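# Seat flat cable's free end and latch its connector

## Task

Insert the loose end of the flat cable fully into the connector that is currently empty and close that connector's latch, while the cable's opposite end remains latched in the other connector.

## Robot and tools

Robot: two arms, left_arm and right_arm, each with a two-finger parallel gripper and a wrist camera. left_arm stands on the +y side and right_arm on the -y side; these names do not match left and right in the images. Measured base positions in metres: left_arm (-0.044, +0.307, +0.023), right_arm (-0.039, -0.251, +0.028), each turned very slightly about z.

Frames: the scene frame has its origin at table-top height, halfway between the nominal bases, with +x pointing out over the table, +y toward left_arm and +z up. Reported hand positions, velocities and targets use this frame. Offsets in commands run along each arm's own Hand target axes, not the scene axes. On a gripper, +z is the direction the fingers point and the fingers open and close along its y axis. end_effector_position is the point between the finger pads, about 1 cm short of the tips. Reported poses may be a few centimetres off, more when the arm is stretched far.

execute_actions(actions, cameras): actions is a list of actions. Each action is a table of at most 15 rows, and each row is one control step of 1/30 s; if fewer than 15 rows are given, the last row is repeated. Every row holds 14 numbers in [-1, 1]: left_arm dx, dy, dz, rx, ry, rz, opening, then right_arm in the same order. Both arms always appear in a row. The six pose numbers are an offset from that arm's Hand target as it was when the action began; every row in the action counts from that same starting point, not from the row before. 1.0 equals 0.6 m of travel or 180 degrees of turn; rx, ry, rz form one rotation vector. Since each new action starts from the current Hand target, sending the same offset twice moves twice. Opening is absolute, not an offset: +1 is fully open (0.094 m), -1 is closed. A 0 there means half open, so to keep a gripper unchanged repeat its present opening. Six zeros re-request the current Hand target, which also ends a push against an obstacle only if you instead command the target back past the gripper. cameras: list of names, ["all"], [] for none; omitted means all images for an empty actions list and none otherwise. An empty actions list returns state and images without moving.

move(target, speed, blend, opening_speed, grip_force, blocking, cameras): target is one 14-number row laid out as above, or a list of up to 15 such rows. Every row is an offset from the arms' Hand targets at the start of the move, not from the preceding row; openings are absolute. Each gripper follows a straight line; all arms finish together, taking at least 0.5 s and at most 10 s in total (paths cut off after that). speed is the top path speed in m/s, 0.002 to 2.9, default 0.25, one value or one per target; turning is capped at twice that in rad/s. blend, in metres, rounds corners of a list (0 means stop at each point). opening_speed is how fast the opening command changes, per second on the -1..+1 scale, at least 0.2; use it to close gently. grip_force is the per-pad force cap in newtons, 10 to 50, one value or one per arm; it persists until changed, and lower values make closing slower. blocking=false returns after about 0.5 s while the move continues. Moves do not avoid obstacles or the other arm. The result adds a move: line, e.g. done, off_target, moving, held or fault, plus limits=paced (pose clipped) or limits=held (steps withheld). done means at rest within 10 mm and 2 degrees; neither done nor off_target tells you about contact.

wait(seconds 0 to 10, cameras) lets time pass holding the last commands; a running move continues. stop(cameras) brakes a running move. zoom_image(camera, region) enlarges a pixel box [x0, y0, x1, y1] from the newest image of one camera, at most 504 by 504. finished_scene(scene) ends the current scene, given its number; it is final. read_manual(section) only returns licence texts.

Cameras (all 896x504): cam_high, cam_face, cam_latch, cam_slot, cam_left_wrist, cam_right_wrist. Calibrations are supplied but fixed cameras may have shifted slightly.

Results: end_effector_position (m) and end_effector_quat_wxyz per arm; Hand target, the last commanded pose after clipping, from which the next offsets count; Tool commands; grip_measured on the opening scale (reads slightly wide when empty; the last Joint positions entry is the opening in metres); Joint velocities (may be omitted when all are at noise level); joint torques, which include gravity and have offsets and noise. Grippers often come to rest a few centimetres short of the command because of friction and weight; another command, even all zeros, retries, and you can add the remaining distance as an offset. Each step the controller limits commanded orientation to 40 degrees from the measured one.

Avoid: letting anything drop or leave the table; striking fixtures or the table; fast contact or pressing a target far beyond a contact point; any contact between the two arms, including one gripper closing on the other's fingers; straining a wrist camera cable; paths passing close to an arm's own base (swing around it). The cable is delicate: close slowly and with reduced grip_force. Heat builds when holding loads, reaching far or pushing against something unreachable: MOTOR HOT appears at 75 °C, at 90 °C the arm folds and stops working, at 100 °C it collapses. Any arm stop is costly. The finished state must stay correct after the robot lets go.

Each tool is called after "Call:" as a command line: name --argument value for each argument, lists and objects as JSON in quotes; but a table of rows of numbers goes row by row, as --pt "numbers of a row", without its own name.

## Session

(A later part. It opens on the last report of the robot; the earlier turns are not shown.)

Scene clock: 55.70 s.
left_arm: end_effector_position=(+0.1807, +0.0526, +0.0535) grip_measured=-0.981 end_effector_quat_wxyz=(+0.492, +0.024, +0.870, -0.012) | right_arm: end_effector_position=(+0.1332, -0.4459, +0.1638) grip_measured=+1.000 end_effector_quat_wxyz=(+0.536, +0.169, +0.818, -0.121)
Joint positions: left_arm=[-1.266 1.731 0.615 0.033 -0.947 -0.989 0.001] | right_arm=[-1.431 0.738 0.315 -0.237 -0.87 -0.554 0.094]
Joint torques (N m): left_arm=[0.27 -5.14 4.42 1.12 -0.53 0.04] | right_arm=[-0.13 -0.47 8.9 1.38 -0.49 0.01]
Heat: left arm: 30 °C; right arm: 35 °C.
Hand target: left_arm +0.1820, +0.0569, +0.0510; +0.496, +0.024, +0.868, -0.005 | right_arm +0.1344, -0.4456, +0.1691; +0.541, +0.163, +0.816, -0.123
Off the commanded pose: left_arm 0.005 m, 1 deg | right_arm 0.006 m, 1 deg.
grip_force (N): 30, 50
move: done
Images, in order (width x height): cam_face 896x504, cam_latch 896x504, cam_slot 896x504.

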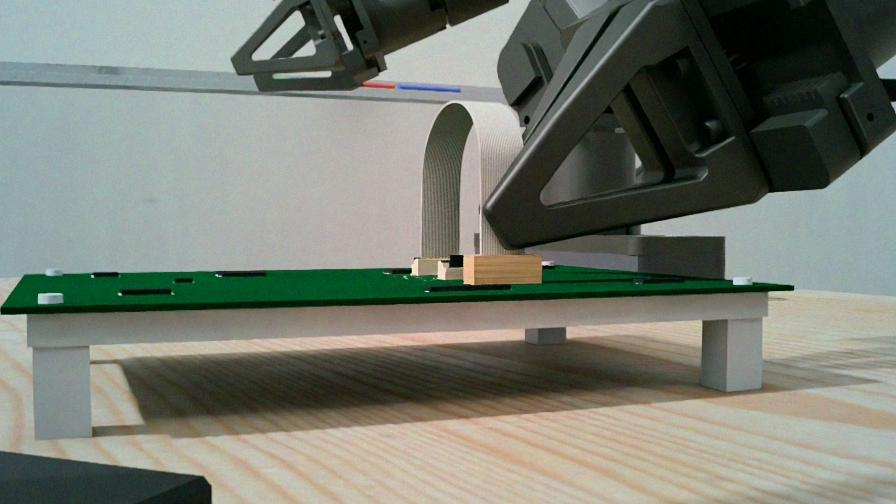

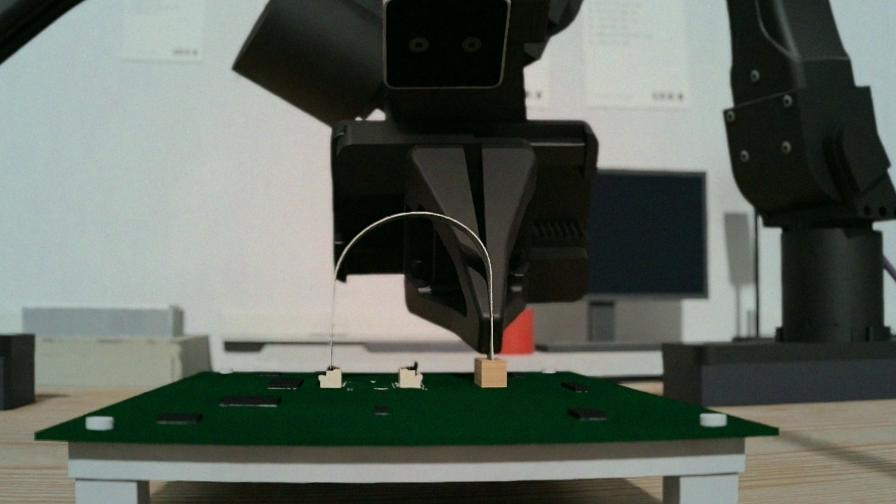

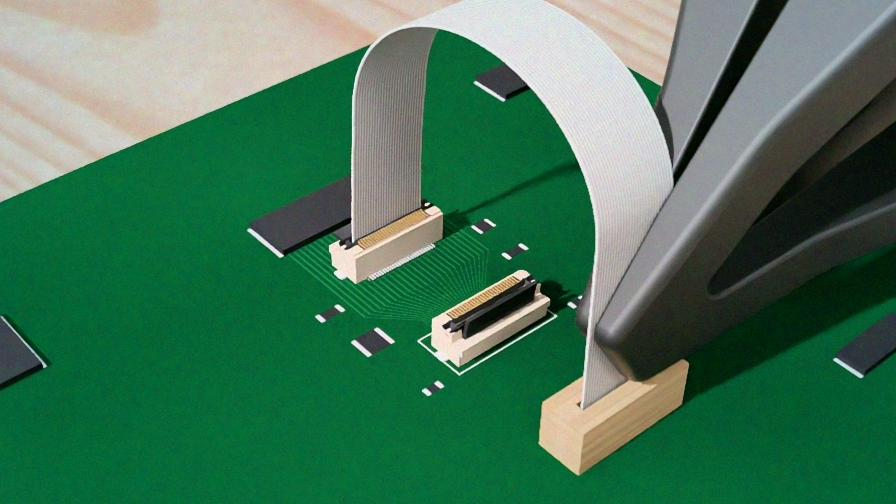

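Call:
move --pt "-0.0201 0.0004 -0.0119 0 0 0 -1 0 0 0 0 0 0 1" --pt "-0.0201 -0.0414 -0.013 0 0 0 -1 0 0 0 0 0 0 1" --speed 0.06 --blend '[0.002,0]' --cameras '["cam_latch","cam_slot","cam_face","cam_left_wrist"]'

Call:
zoom_image --camera "cam_latch" --region '[320, 260, 520, 400]'

Call:
zoom_image --camera "cam_slot" --region '[400, 150, 680, 390]'

Scene clock: 58.80 s.
left_arm: end_effector_position=(+0.1788, +0.0385, +0.0603) grip_measured=-0.982 end_effector_quat_wxyz=(+0.490, +0.030, +0.871, -0.002) | right_arm: end_effector_position=(+0.1332, -0.4459, +0.1638) grip_measured=+1.000 end_effector_quat_wxyz=(+0.536, +0.169, +0.818, -0.121)
Joint positions: left_arm=[-1.288 1.758 0.703 -0.078 -0.96 -1.021 0.001] | right_arm=[-1.431 0.738 0.315 -0.237 -0.87 -0.554 0.094]
Joint torques (N m): left_arm=[-0.36 -5.57 8.32 0.82 -0.55 -0.11] | right_arm=[-0.05 -0.47 8.94 1.38 -0.47 0]
Heat: left arm: 30 °C; right arm: 35 °C.
Hand target: left_arm +0.1803, +0.0319, +0.0649; +0.496, +0.024, +0.868, -0.005 | right_arm +0.1344, -0.4456, +0.1691; +0.541, +0.163, +0.816, -0.123
Off the commanded pose: left_arm 0.008 m, 1 deg | right_arm 0.006 m, 1 deg.
grip_force (N): 30, 50
move: done
camera_calibration:
cam_left_wrist: T_world_to_cam=[[-0.0697943, -0.996874, -0.0370295, 0.05259], [-0.820281, 0.0784754, -0.566551, 0.217068], [0.567686, -0.00916745, -0.823194, 0.0425847], [0, 0, 0, 1]] pos_world=[0.157552, 0.0357815, 0.159983]
Images, in order (width x height): cam_face 896x504, cam_latch 896x504, cam_slot 896x504, cam_left_wrist 896x504.

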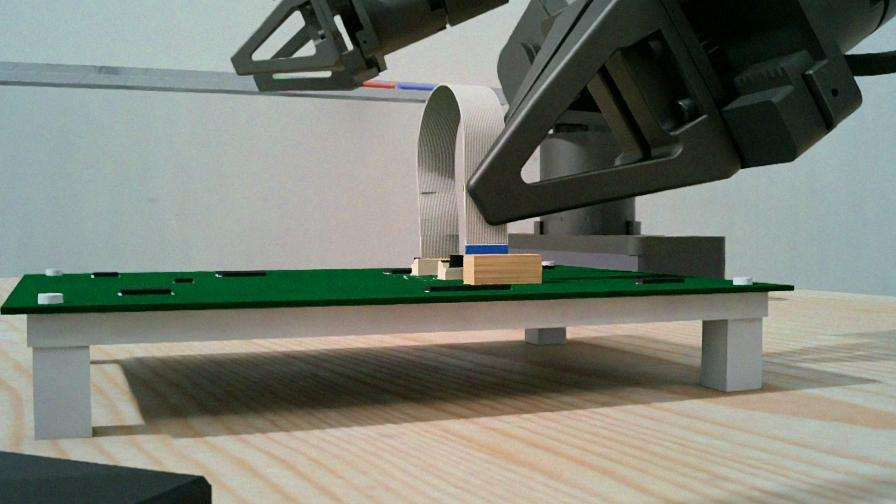

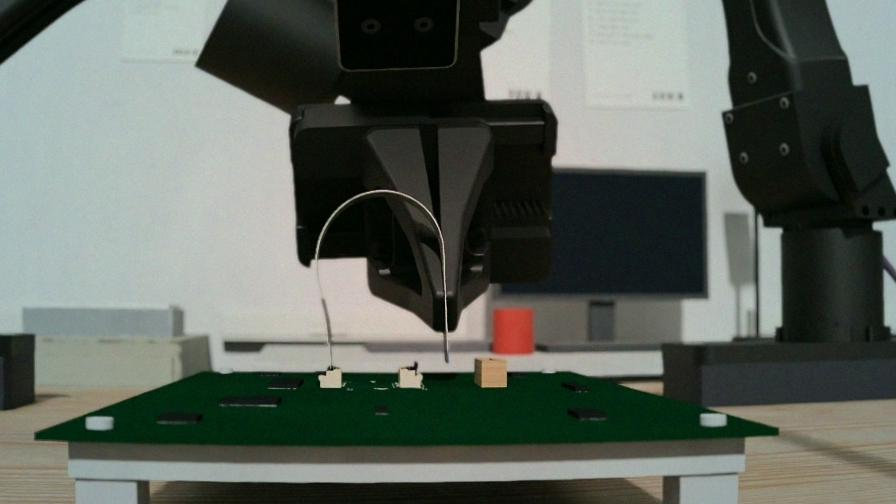

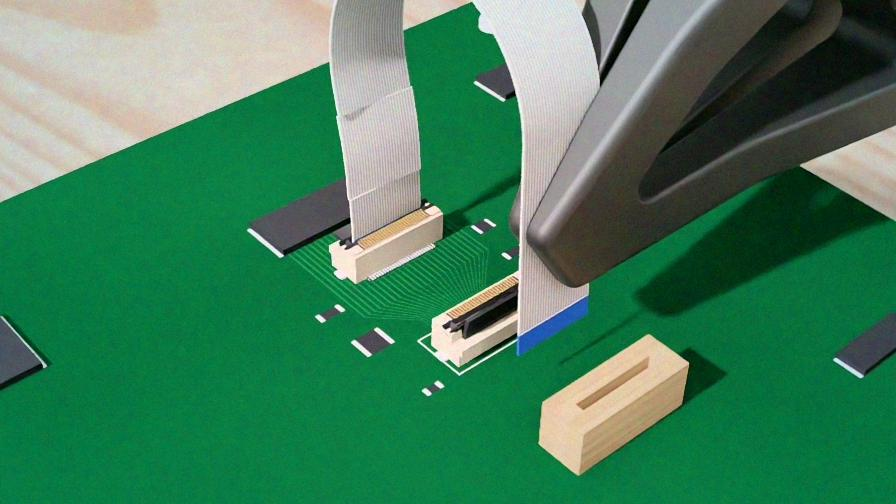

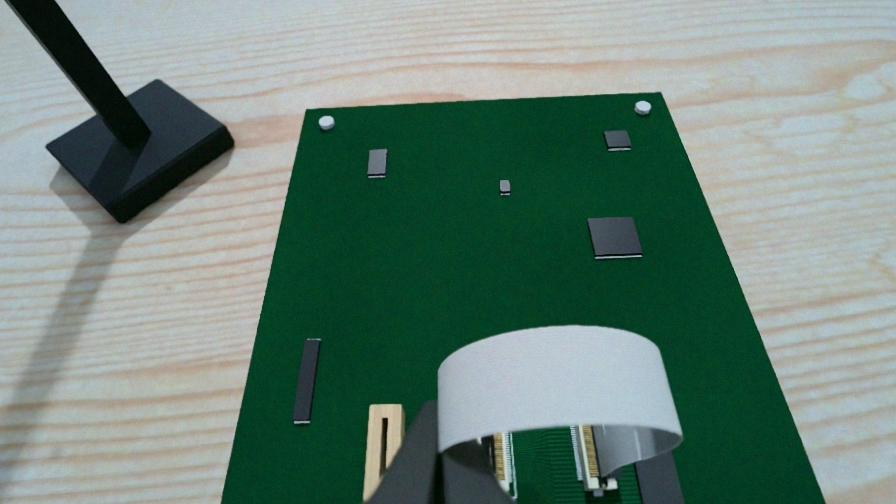

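Scaled by 2.520 from the camera's 896x504 image, which has a finer 1280x720 frame.

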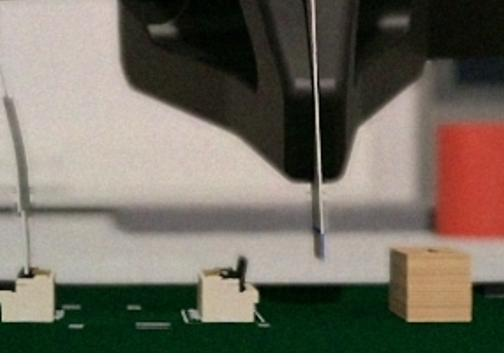

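Scaled by 1.800 from the camera's 896x504 image, which has a finer 1280x720 frame.

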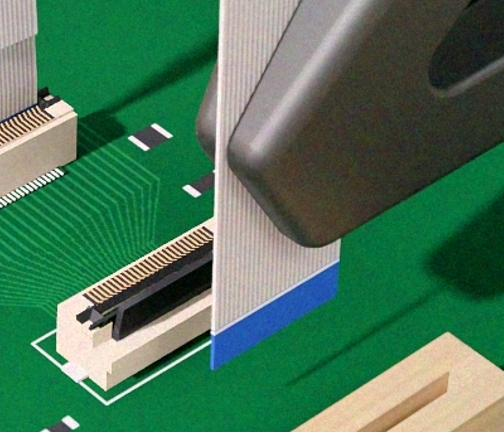

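Call:
move --pt "-0.0085 0.0001 -0.005 0.0055 -0.0005 -0.0092 -1 0 0 0 0 0 0 1" --pt "-0.0085 -0.0188 -0.005 0.0055 -0.0005 -0.0092 -1 0 0 0 0 0 0 1" --speed 0.05 --cameras '["cam_latch","cam_slot","cam_face"]'

Call:
zoom_image --camera "cam_latch" --region '[320, 280, 480, 400]'

Call:
zoom_image --camera "cam_slot" --region '[400, 170, 620, 390]'

Scene clock: 64.73 s.
left_arm: end_effector_position=(+0.1783, +0.0270, +0.0658) grip_measured=-0.982 end_effector_quat_wxyz=(+0.490, +0.022, +0.871, -0.017) | right_arm: end_effector_position=(+0.1332, -0.4459, +0.1638) grip_measured=+1.000 end_effector_quat_wxyz=(+0.536, +0.169, +0.818, -0.121)
Joint positions: left_arm=[-1.297 1.764 0.739 -0.092 -0.955 -1.041 0.001] | right_arm=[-1.431 0.738 0.315 -0.237 -0.87 -0.554 0.094]
Joint torques (N m): left_arm=[-0.44 -5.7 8.44 0.79 -0.56 -0.11] | right_arm=[-0.09 -0.51 8.92 1.38 -0.47 -0.01]
Heat: left arm: 30 °C; right arm: 35 °C.
Hand target: left_arm +0.1798, +0.0206, +0.0707; +0.496, +0.016, +0.868, -0.020 | right_arm +0.1344, -0.4456, +0.1691; +0.541, +0.163, +0.816, -0.123
Off the commanded pose: left_arm 0.008 m, 1 deg | right_arm 0.006 m, 1 deg.
grip_force (N): 30, 50
move: done
Images, in order (width x height): cam_face 896x504, cam_latch 896x504, cam_slot 896x504.

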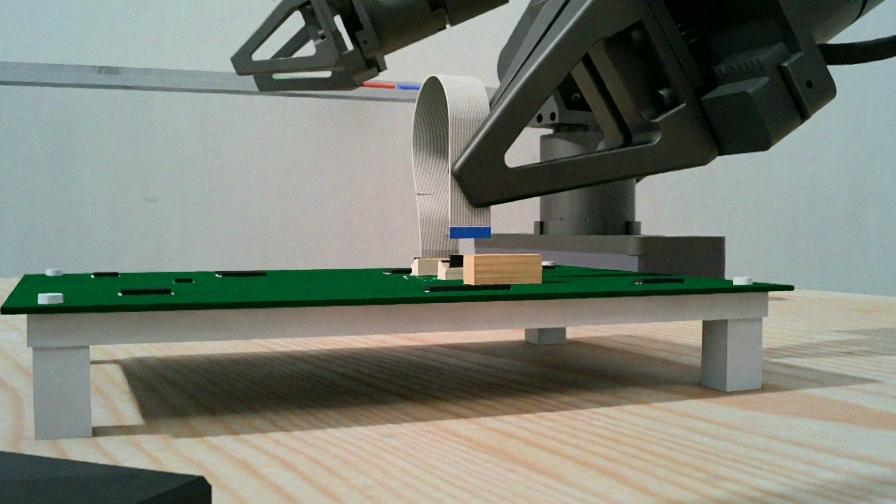

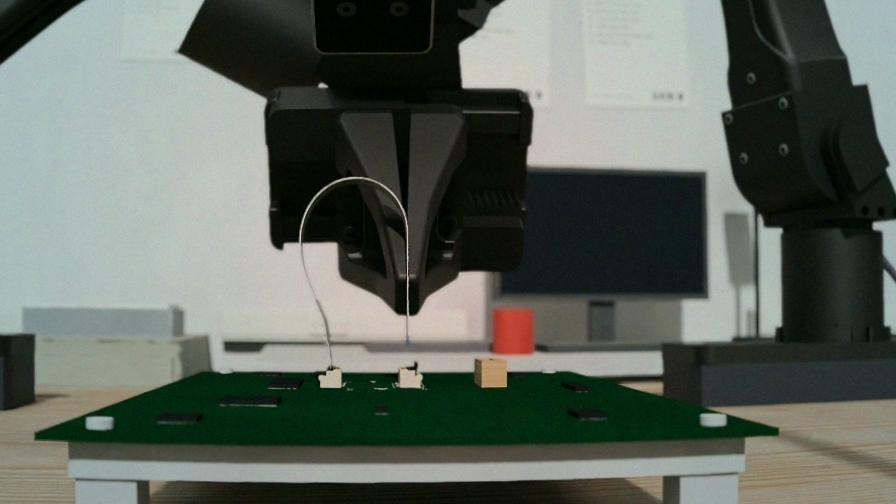

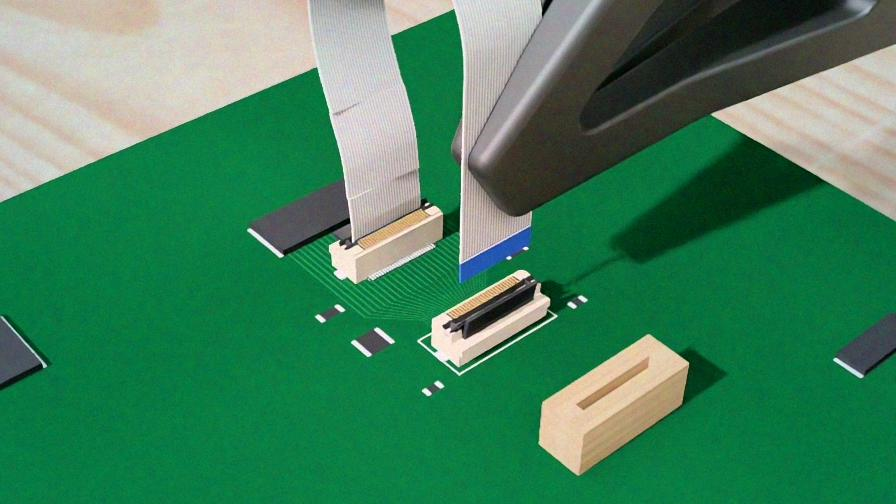

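Scaled by 3.150 from the camera's 896x504 image, which has a finer 1280x720 frame.

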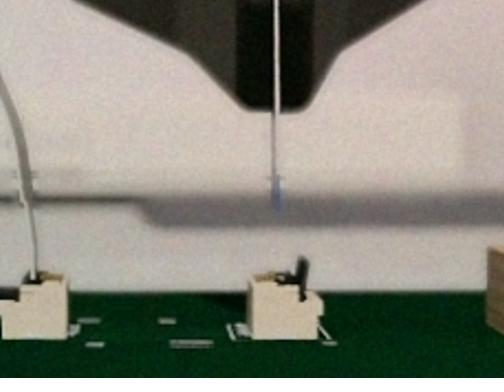

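Scaled by 2.291 from the camera's 896x504 image, which has a finer 1280x720 frame.

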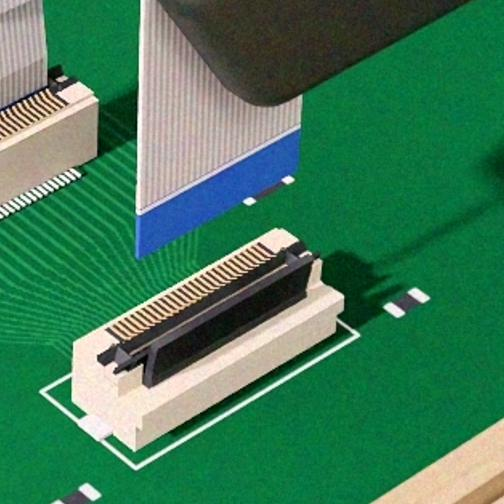

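Call:
zoom_image --camera "cam_slot" --region '[425, 230, 565, 370]'

Call:
zoom_image --camera "cam_latch" --region '[370, 330, 440, 400]'

Call:
zoom_image --camera "cam_latch" --region '[300, 330, 370, 400]'

Call:
zoom_image --camera "cam_slot" --region '[320, 160, 460, 300]'

Scaled by 3.600 from the camera's 896x504 image, which has a finer 1280x720 frame.

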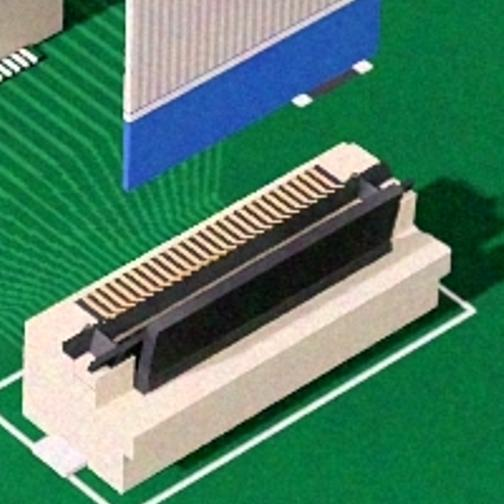

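Scaled by 7.200 from the camera's 896x504 image, which has a finer 1280x720 frame.

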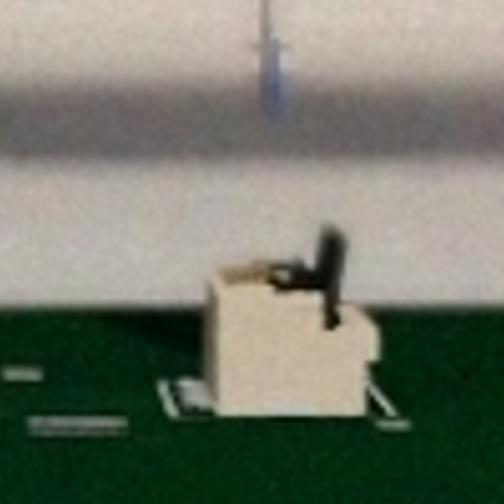

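Scaled by 7.200 from the camera's 896x504 image, which has a finer 1280x720 frame.

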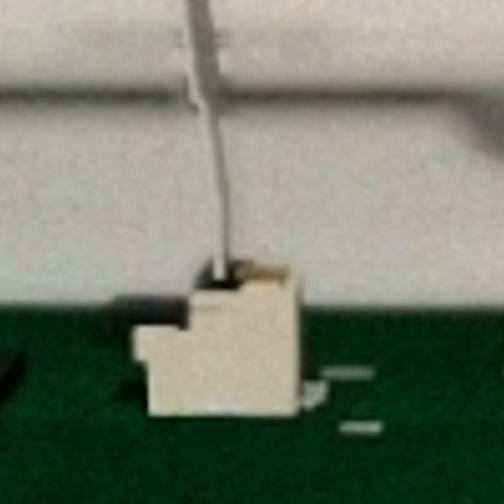

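Scaled by 3.600 from the camera's 896x504 image, which has a finer 1280x720 frame.

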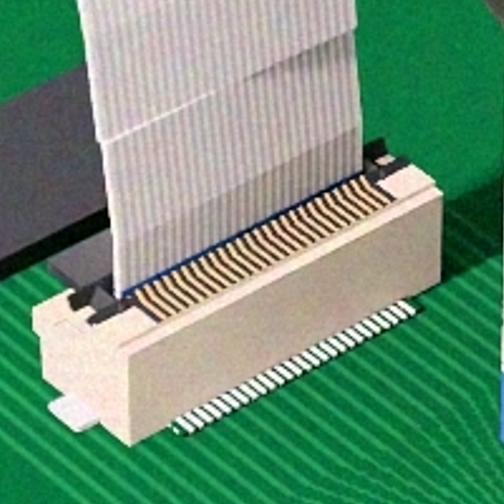

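Call:
move --target '[0.01465,0.0003,0.0086,0,0,0,-1,0,0,0,0,0,0,1]' --speed 0.04 --cameras '["cam_latch","cam_slot"]'

Call:
zoom_image --camera "cam_slot" --region '[425, 230, 565, 370]'

Call:
zoom_image --camera "cam_latch" --region '[370, 330, 440, 400]'

Scene clock: 73.90 s.
left_arm: end_effector_position=(+0.1788, +0.0262, +0.0585) grip_measured=-0.982 end_effector_quat_wxyz=(+0.490, +0.023, +0.871, -0.013) | right_arm: end_effector_position=(+0.1332, -0.4459, +0.1638) grip_measured=+1.000 end_effector_quat_wxyz=(+0.536, +0.169, +0.818, -0.121)
Joint positions: left_arm=[-1.297 1.794 0.739 -0.07 -0.957 -1.043 0.001] | right_arm=[-1.431 0.738 0.315 -0.237 -0.87 -0.554 0.094]
Joint torques (N m): left_arm=[-0.43 -5.71 6.99 1.03 -0.54 -0.1] | right_arm=[-0.09 -0.5 8.94 1.37 -0.48 0]
Heat: left arm: 30 °C; right arm: 35 °C.
Hand target: left_arm +0.1798, +0.0205, +0.0605; +0.496, +0.016, +0.868, -0.020 | right_arm +0.1344, -0.4456, +0.1691; +0.541, +0.163, +0.816, -0.123
Off the commanded pose: left_arm 0.006 m, 1 deg | right_arm 0.006 m, 1 deg.
grip_force (N): 30, 50
move: done
Images, in order (width x height): cam_latch 896x504, cam_slot 896x504.

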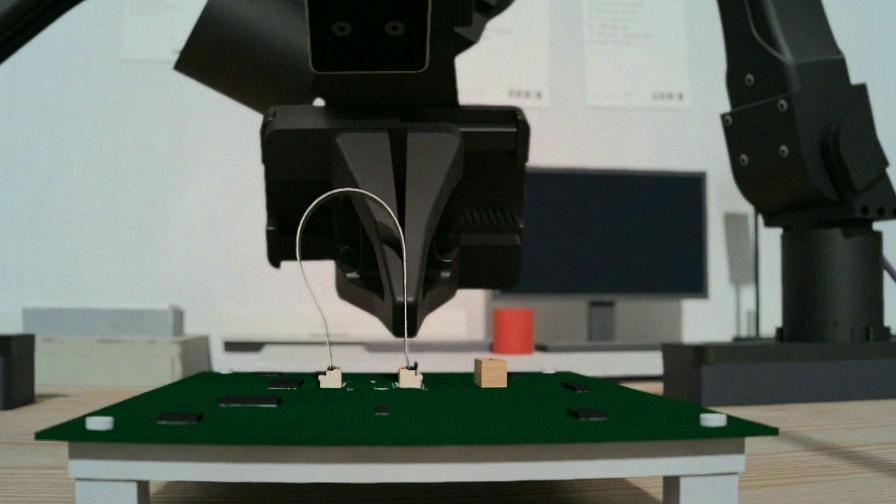

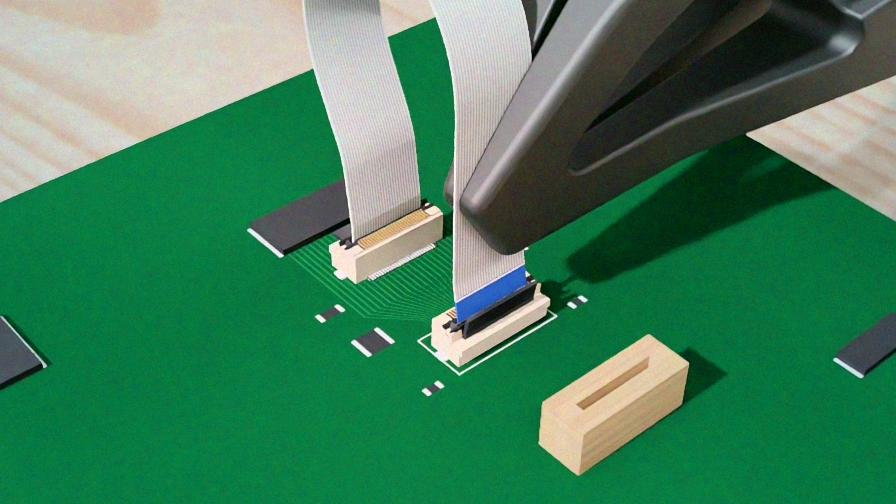

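Scaled by 3.600 from the camera's 896x504 image, which has a finer 1280x720 frame.

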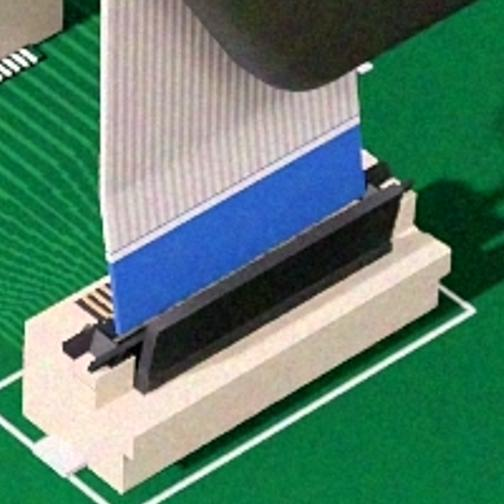

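Scaled by 7.200 from the camera's 896x504 image, which has a finer 1280x720 frame.

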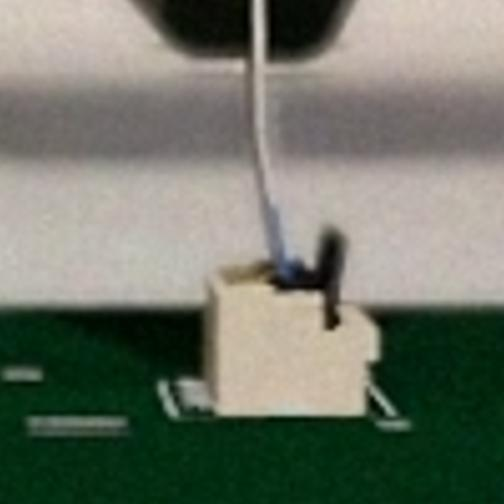

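Call:
move --target '[-0.0002,0.0195,-0.001,0,0,0,-1,0,0,0,0,0,0,1]' --speed 0.03 --cameras '["cam_latch","cam_slot"]'

Call:
zoom_image --camera "cam_slot" --region '[425, 230, 565, 370]'

Call:
zoom_image --camera "cam_latch" --region '[370, 330, 440, 400]'

Scene clock: 76.70 s.
left_arm: end_effector_position=(+0.1790, +0.0284, +0.0561) grip_measured=-0.982 end_effector_quat_wxyz=(+0.493, +0.019, +0.870, -0.018) | right_arm: end_effector_position=(+0.1332, -0.4459, +0.1638) grip_measured=+1.000 end_effector_quat_wxyz=(+0.536, +0.169, +0.818, -0.121)
Joint positions: left_arm=[-1.295 1.794 0.716 -0.032 -0.96 -1.041 0.001] | right_arm=[-1.431 0.738 0.315 -0.237 -0.87 -0.554 0.094]
Joint torques (N m): left_arm=[0.2 -8.35 4.31 0.96 -0.47 0.04] | right_arm=[-0.12 -0.49 8.88 1.38 -0.48 -0.01]
Heat: left arm: 30 °C; right arm: 35 °C.
Hand target: left_arm +0.1798, +0.0323, +0.0606; +0.496, +0.016, +0.868, -0.020 | right_arm +0.1344, -0.4456, +0.1691; +0.541, +0.163, +0.816, -0.123
Off the commanded pose: left_arm 0.006 m, 1 deg | right_arm 0.006 m, 1 deg.
grip_force (N): 30, 50
move: done
Images, in order (width x height): cam_latch 896x504, cam_slot 896x504.

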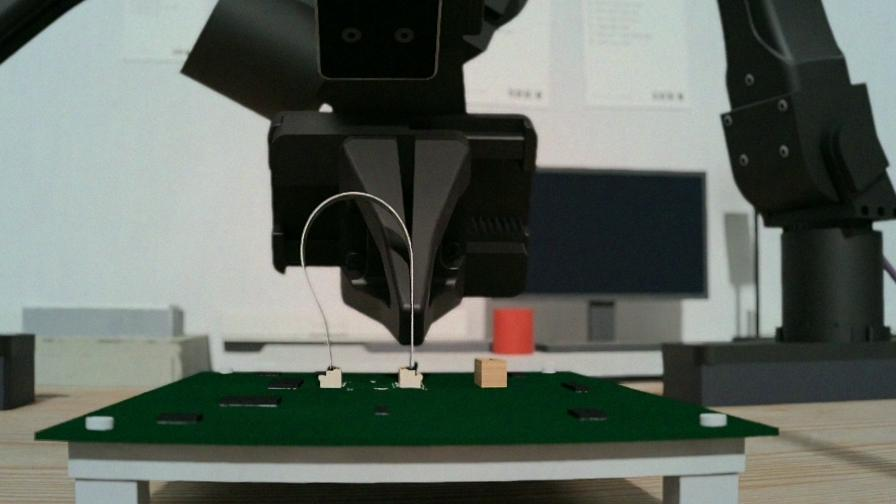

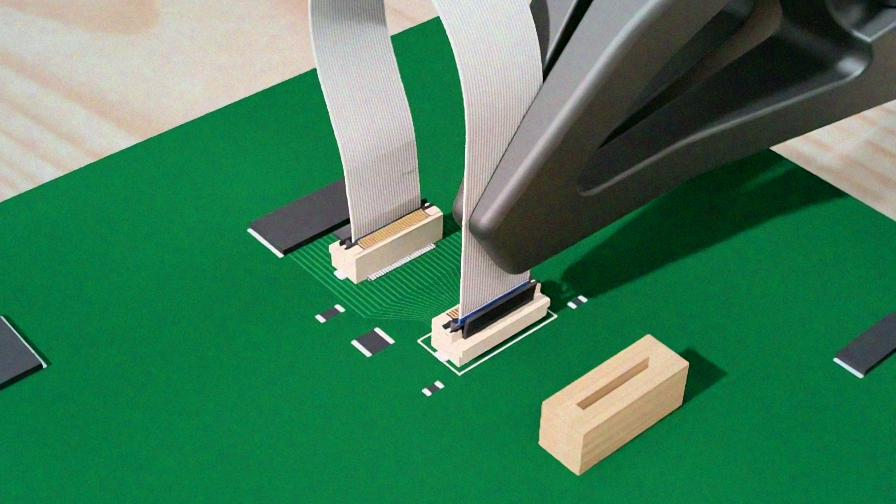

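Scaled by 3.600 from the camera's 896x504 image, which has a finer 1280x720 frame.

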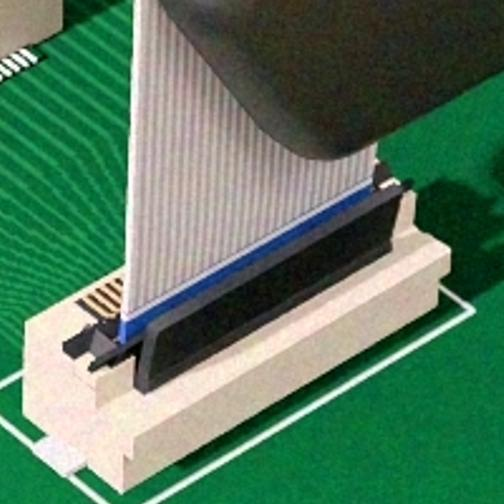

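Scaled by 7.200 from the camera's 896x504 image, which has a finer 1280x720 frame.

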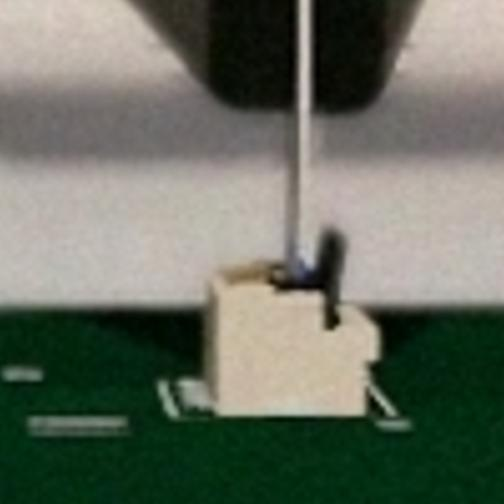

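Call:
move --target '[0.0043,0.0001,0.0025,0,0,0,-1,0,0,0,0,0,0,1]' --speed 0.02

Scene clock: 78.73 s.
left_arm: end_effector_position=(+0.1789, +0.0284, +0.0556) grip_measured=-0.982 end_effector_quat_wxyz=(+0.493, +0.018, +0.870, -0.021) | right_arm: end_effector_position=(+0.1332, -0.4459, +0.1638) grip_measured=+1.000 end_effector_quat_wxyz=(+0.536, +0.169, +0.818, -0.121)
Joint positions: left_arm=[-1.295 1.794 0.711 -0.021 -0.958 -1.041 0.001] | right_arm=[-1.431 0.738 0.315 -0.237 -0.87 -0.554 0.094]
Joint torques (N m): left_arm=[0.23 -7.56 4.4 0.96 -0.48 0.04] | right_arm=[-0.1 -0.46 8.94 1.39 -0.47 0]
Heat: left arm: 30 °C; right arm: 35 °C.
Hand target: left_arm +0.1797, +0.0323, +0.0576; +0.496, +0.016, +0.868, -0.020 | right_arm +0.1344, -0.4456, +0.1691; +0.541, +0.163, +0.816, -0.123
Off the commanded pose: left_arm 0.004 m, 0 deg | right_arm 0.006 m, 1 deg.
grip_force (N): 30, 50
move: done

Call:
move --target '[0.005,0.0001,0.0029,0,0,0,-1,0,0,0,0,0,0,1]' --speed 0.02 --cameras '["cam_latch","cam_slot"]'

Call:
zoom_image --camera "cam_slot" --region '[425, 230, 565, 370]'

Call:
zoom_image --camera "cam_latch" --region '[370, 330, 440, 400]'

Scene clock: 79.97 s.
left_arm: end_effector_position=(+0.1789, +0.0283, +0.0552) grip_measured=-0.982 end_effector_quat_wxyz=(+0.493, +0.016, +0.869, -0.024) | right_arm: end_effector_position=(+0.1332, -0.4459, +0.1638) grip_measured=+1.000 end_effector_quat_wxyz=(+0.536, +0.169, +0.818, -0.121)
Joint positions: left_arm=[-1.295 1.794 0.706 -0.009 -0.958 -1.041 0.001] | right_arm=[-1.431 0.738 0.315 -0.237 -0.87 -0.554 0.094]
Joint torques (N m): left_arm=[0.31 -6.61 4.4 1.02 -0.48 0.04] | right_arm=[-0.12 -0.44 8.88 1.38 -0.48 -0.01]
Heat: left arm: 30 °C; right arm: 35 °C.
Hand target: left_arm +0.1797, +0.0323, +0.0542; +0.496, +0.016, +0.868, -0.020 | right_arm +0.1344, -0.4456, +0.1691; +0.541, +0.163, +0.816, -0.123
Off the commanded pose: left_arm 0.004 m, 1 deg | right_arm 0.006 m, 1 deg.
grip_force (N): 30, 50
move: done
Images, in order (width x height): cam_latch 896x504, cam_slot 896x504.

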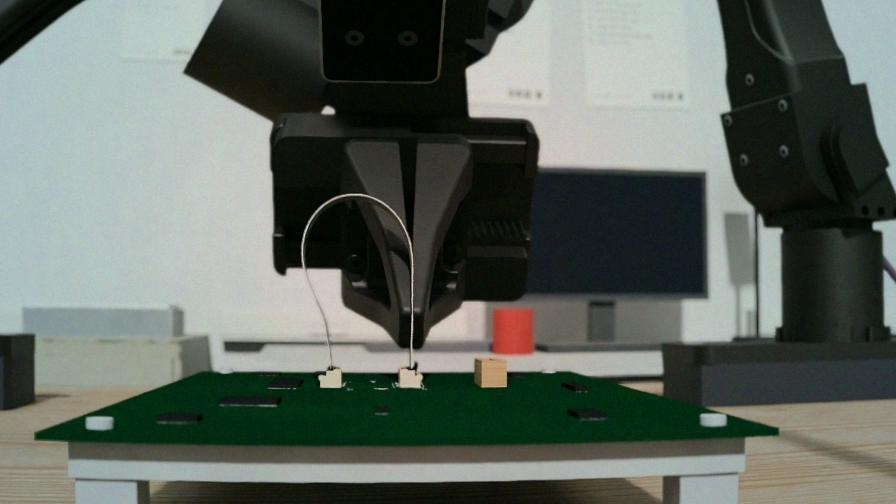

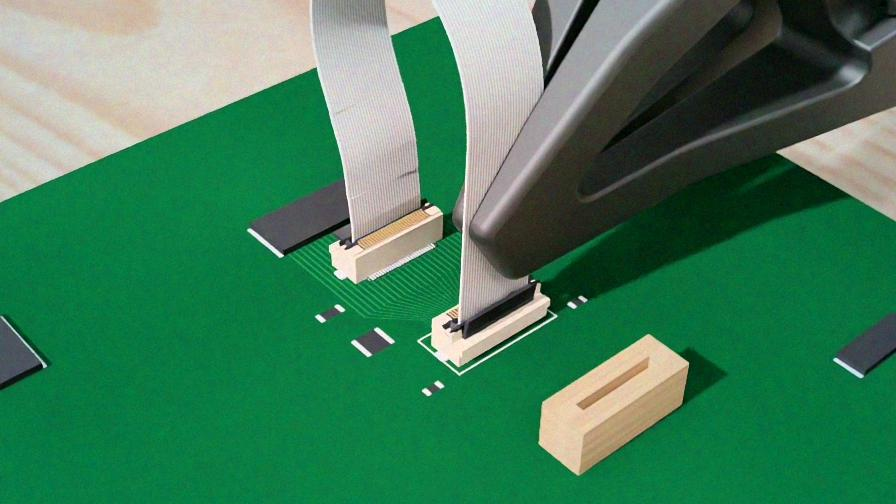

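Scaled by 3.600 from the camera's 896x504 image, which has a finer 1280x720 frame.

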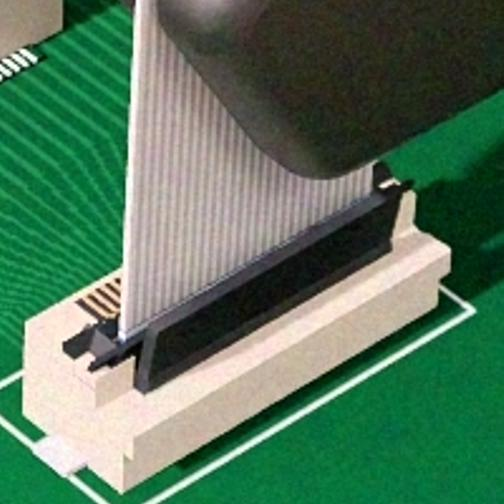

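Scaled by 7.200 from the camera's 896x504 image, which has a finer 1280x720 frame.

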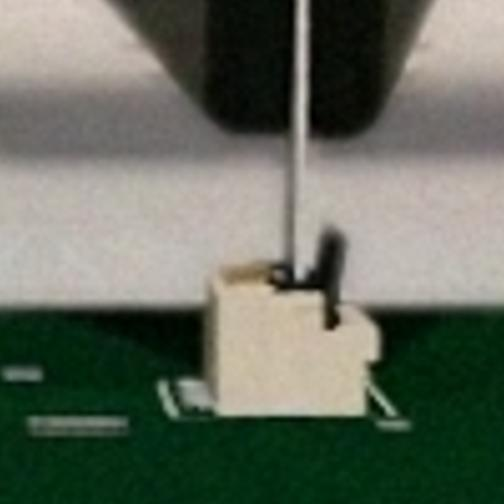

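Call:
move --target '[0.005,0.0001,0.0029,0,0,0,-1,0,0,0,0,0,0,1]' --speed 0.02 --cameras '["cam_latch","cam_slot"]'

Call:
zoom_image --camera "cam_slot" --region '[425, 230, 565, 370]'

Call:
zoom_image --camera "cam_latch" --region '[370, 330, 440, 400]'

Scene clock: 81.53 s.
left_arm: end_effector_position=(+0.1789, +0.0280, +0.0549) grip_measured=-0.982 end_effector_quat_wxyz=(+0.494, +0.015, +0.869, -0.027) | right_arm: end_effector_position=(+0.1332, -0.4459, +0.1638) grip_measured=+1.000 end_effector_quat_wxyz=(+0.536, +0.169, +0.818, -0.121)
Joint positions: left_arm=[-1.295 1.794 0.701 0.003 -0.957 -1.041 0.001] | right_arm=[-1.431 0.738 0.315 -0.237 -0.87 -0.554 0.094]
Joint torques (N m): left_arm=[0.23 -5.76 4.42 1.1 -0.49 0.04] | right_arm=[-0.09 -0.5 8.87 1.38 -0.47 -0.01]
Heat: left arm: 30 °C; right arm: 35 °C.
Hand target: left_arm +0.1797, +0.0323, +0.0507; +0.496, +0.016, +0.868, -0.020 | right_arm +0.1344, -0.4456, +0.1691; +0.541, +0.163, +0.816, -0.123
Off the commanded pose: left_arm 0.006 m, 1 deg | right_arm 0.006 m, 1 deg.
grip_force (N): 30, 50
move: done
Images, in order (width x height): cam_latch 896x504, cam_slot 896x504.

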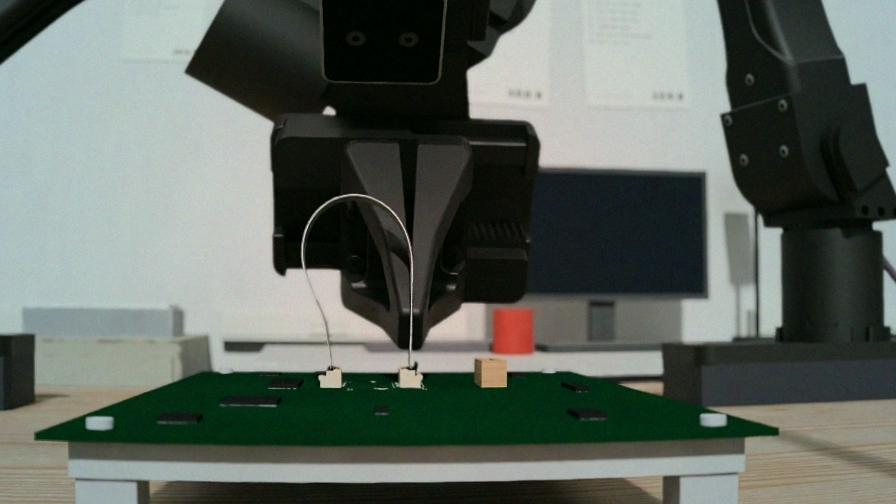

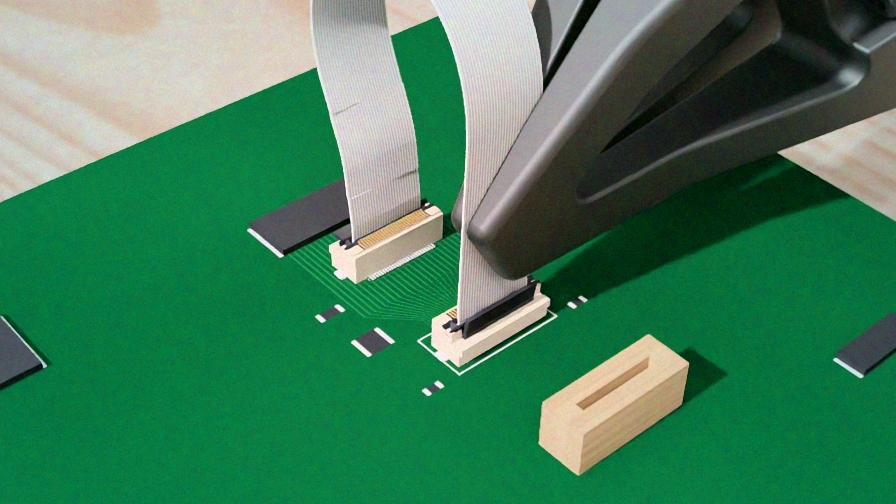

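Scaled by 3.600 from the camera's 896x504 image, which has a finer 1280x720 frame.

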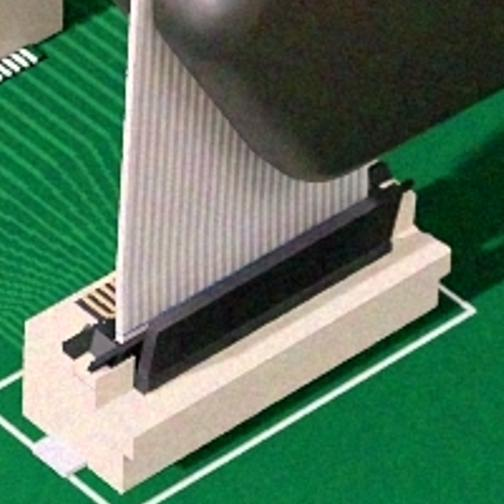

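Scaled by 7.200 from the camera's 896x504 image, which has a finer 1280x720 frame.

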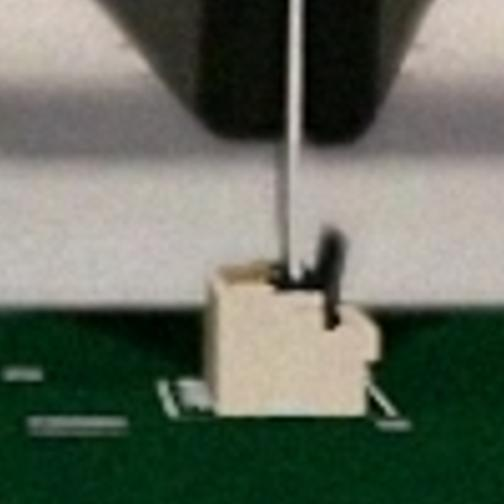

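Call:
move --target '[0.0057,0.0001,0.0034,0,0,0,-1,0,0,0,0,0,0,1]' --speed 0.02 --cameras '["cam_latch","cam_slot"]'

Call:
zoom_image --camera "cam_slot" --region '[425, 230, 565, 370]'

Call:
zoom_image --camera "cam_latch" --region '[370, 330, 440, 400]'

Scene clock: 83.50 s.
left_arm: end_effector_position=(+0.1799, +0.0284, +0.0547) grip_measured=-0.982 end_effector_quat_wxyz=(+0.498, +0.013, +0.867, -0.025) | right_arm: end_effector_position=(+0.1332, -0.4459, +0.1638) grip_measured=+1.000 end_effector_quat_wxyz=(+0.536, +0.169, +0.818, -0.121)
Joint positions: left_arm=[-1.295 1.802 0.701 0.011 -0.968 -1.041 0.001] | right_arm=[-1.431 0.738 0.315 -0.237 -0.87 -0.554 0.094]
Joint torques (N m): left_arm=[0.23 -5.29 4.05 1.2 -0.37 0.04] | right_arm=[-0.12 -0.5 8.95 1.37 -0.47 -0.01]
Heat: left arm: 30 °C; right arm: 35 °C.
Hand target: left_arm +0.1798, +0.0323, +0.0467; +0.496, +0.016, +0.868, -0.020 | right_arm +0.1344, -0.4456, +0.1691; +0.541, +0.163, +0.816, -0.123
Off the commanded pose: left_arm 0.009 m, 1 deg | right_arm 0.006 m, 1 deg.
grip_force (N): 30, 50
move: done
Images, in order (width x height): cam_latch 896x504, cam_slot 896x504.

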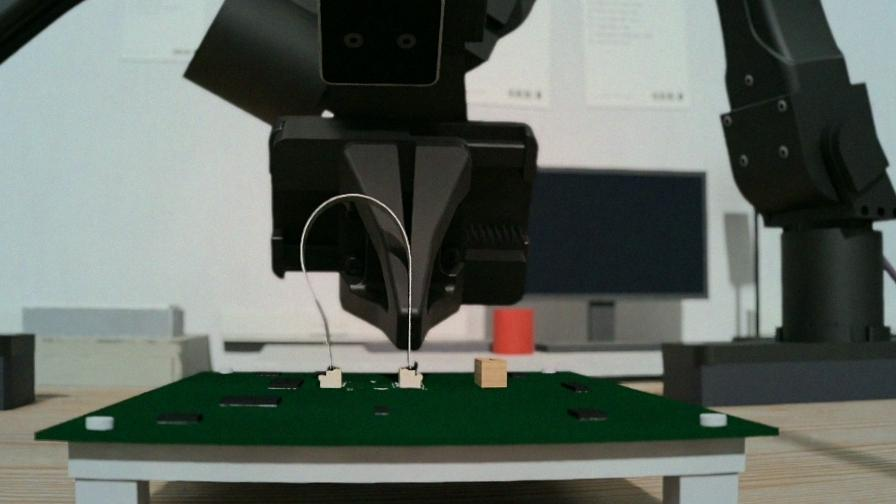

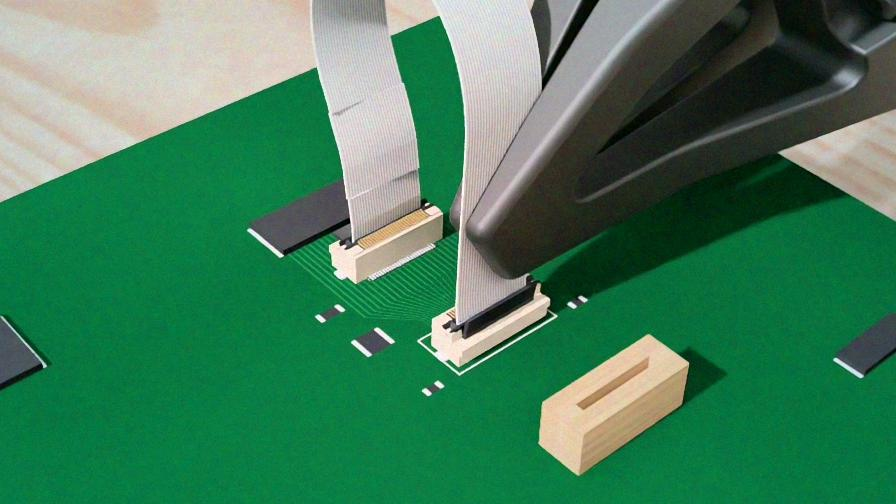

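Scaled by 3.600 from the camera's 896x504 image, which has a finer 1280x720 frame.

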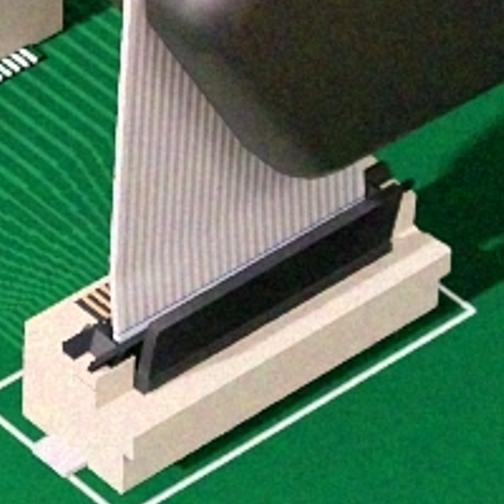

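Scaled by 7.200 from the camera's 896x504 image, which has a finer 1280x720 frame.

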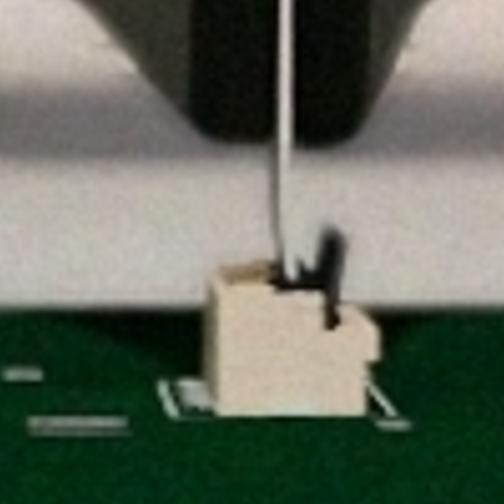

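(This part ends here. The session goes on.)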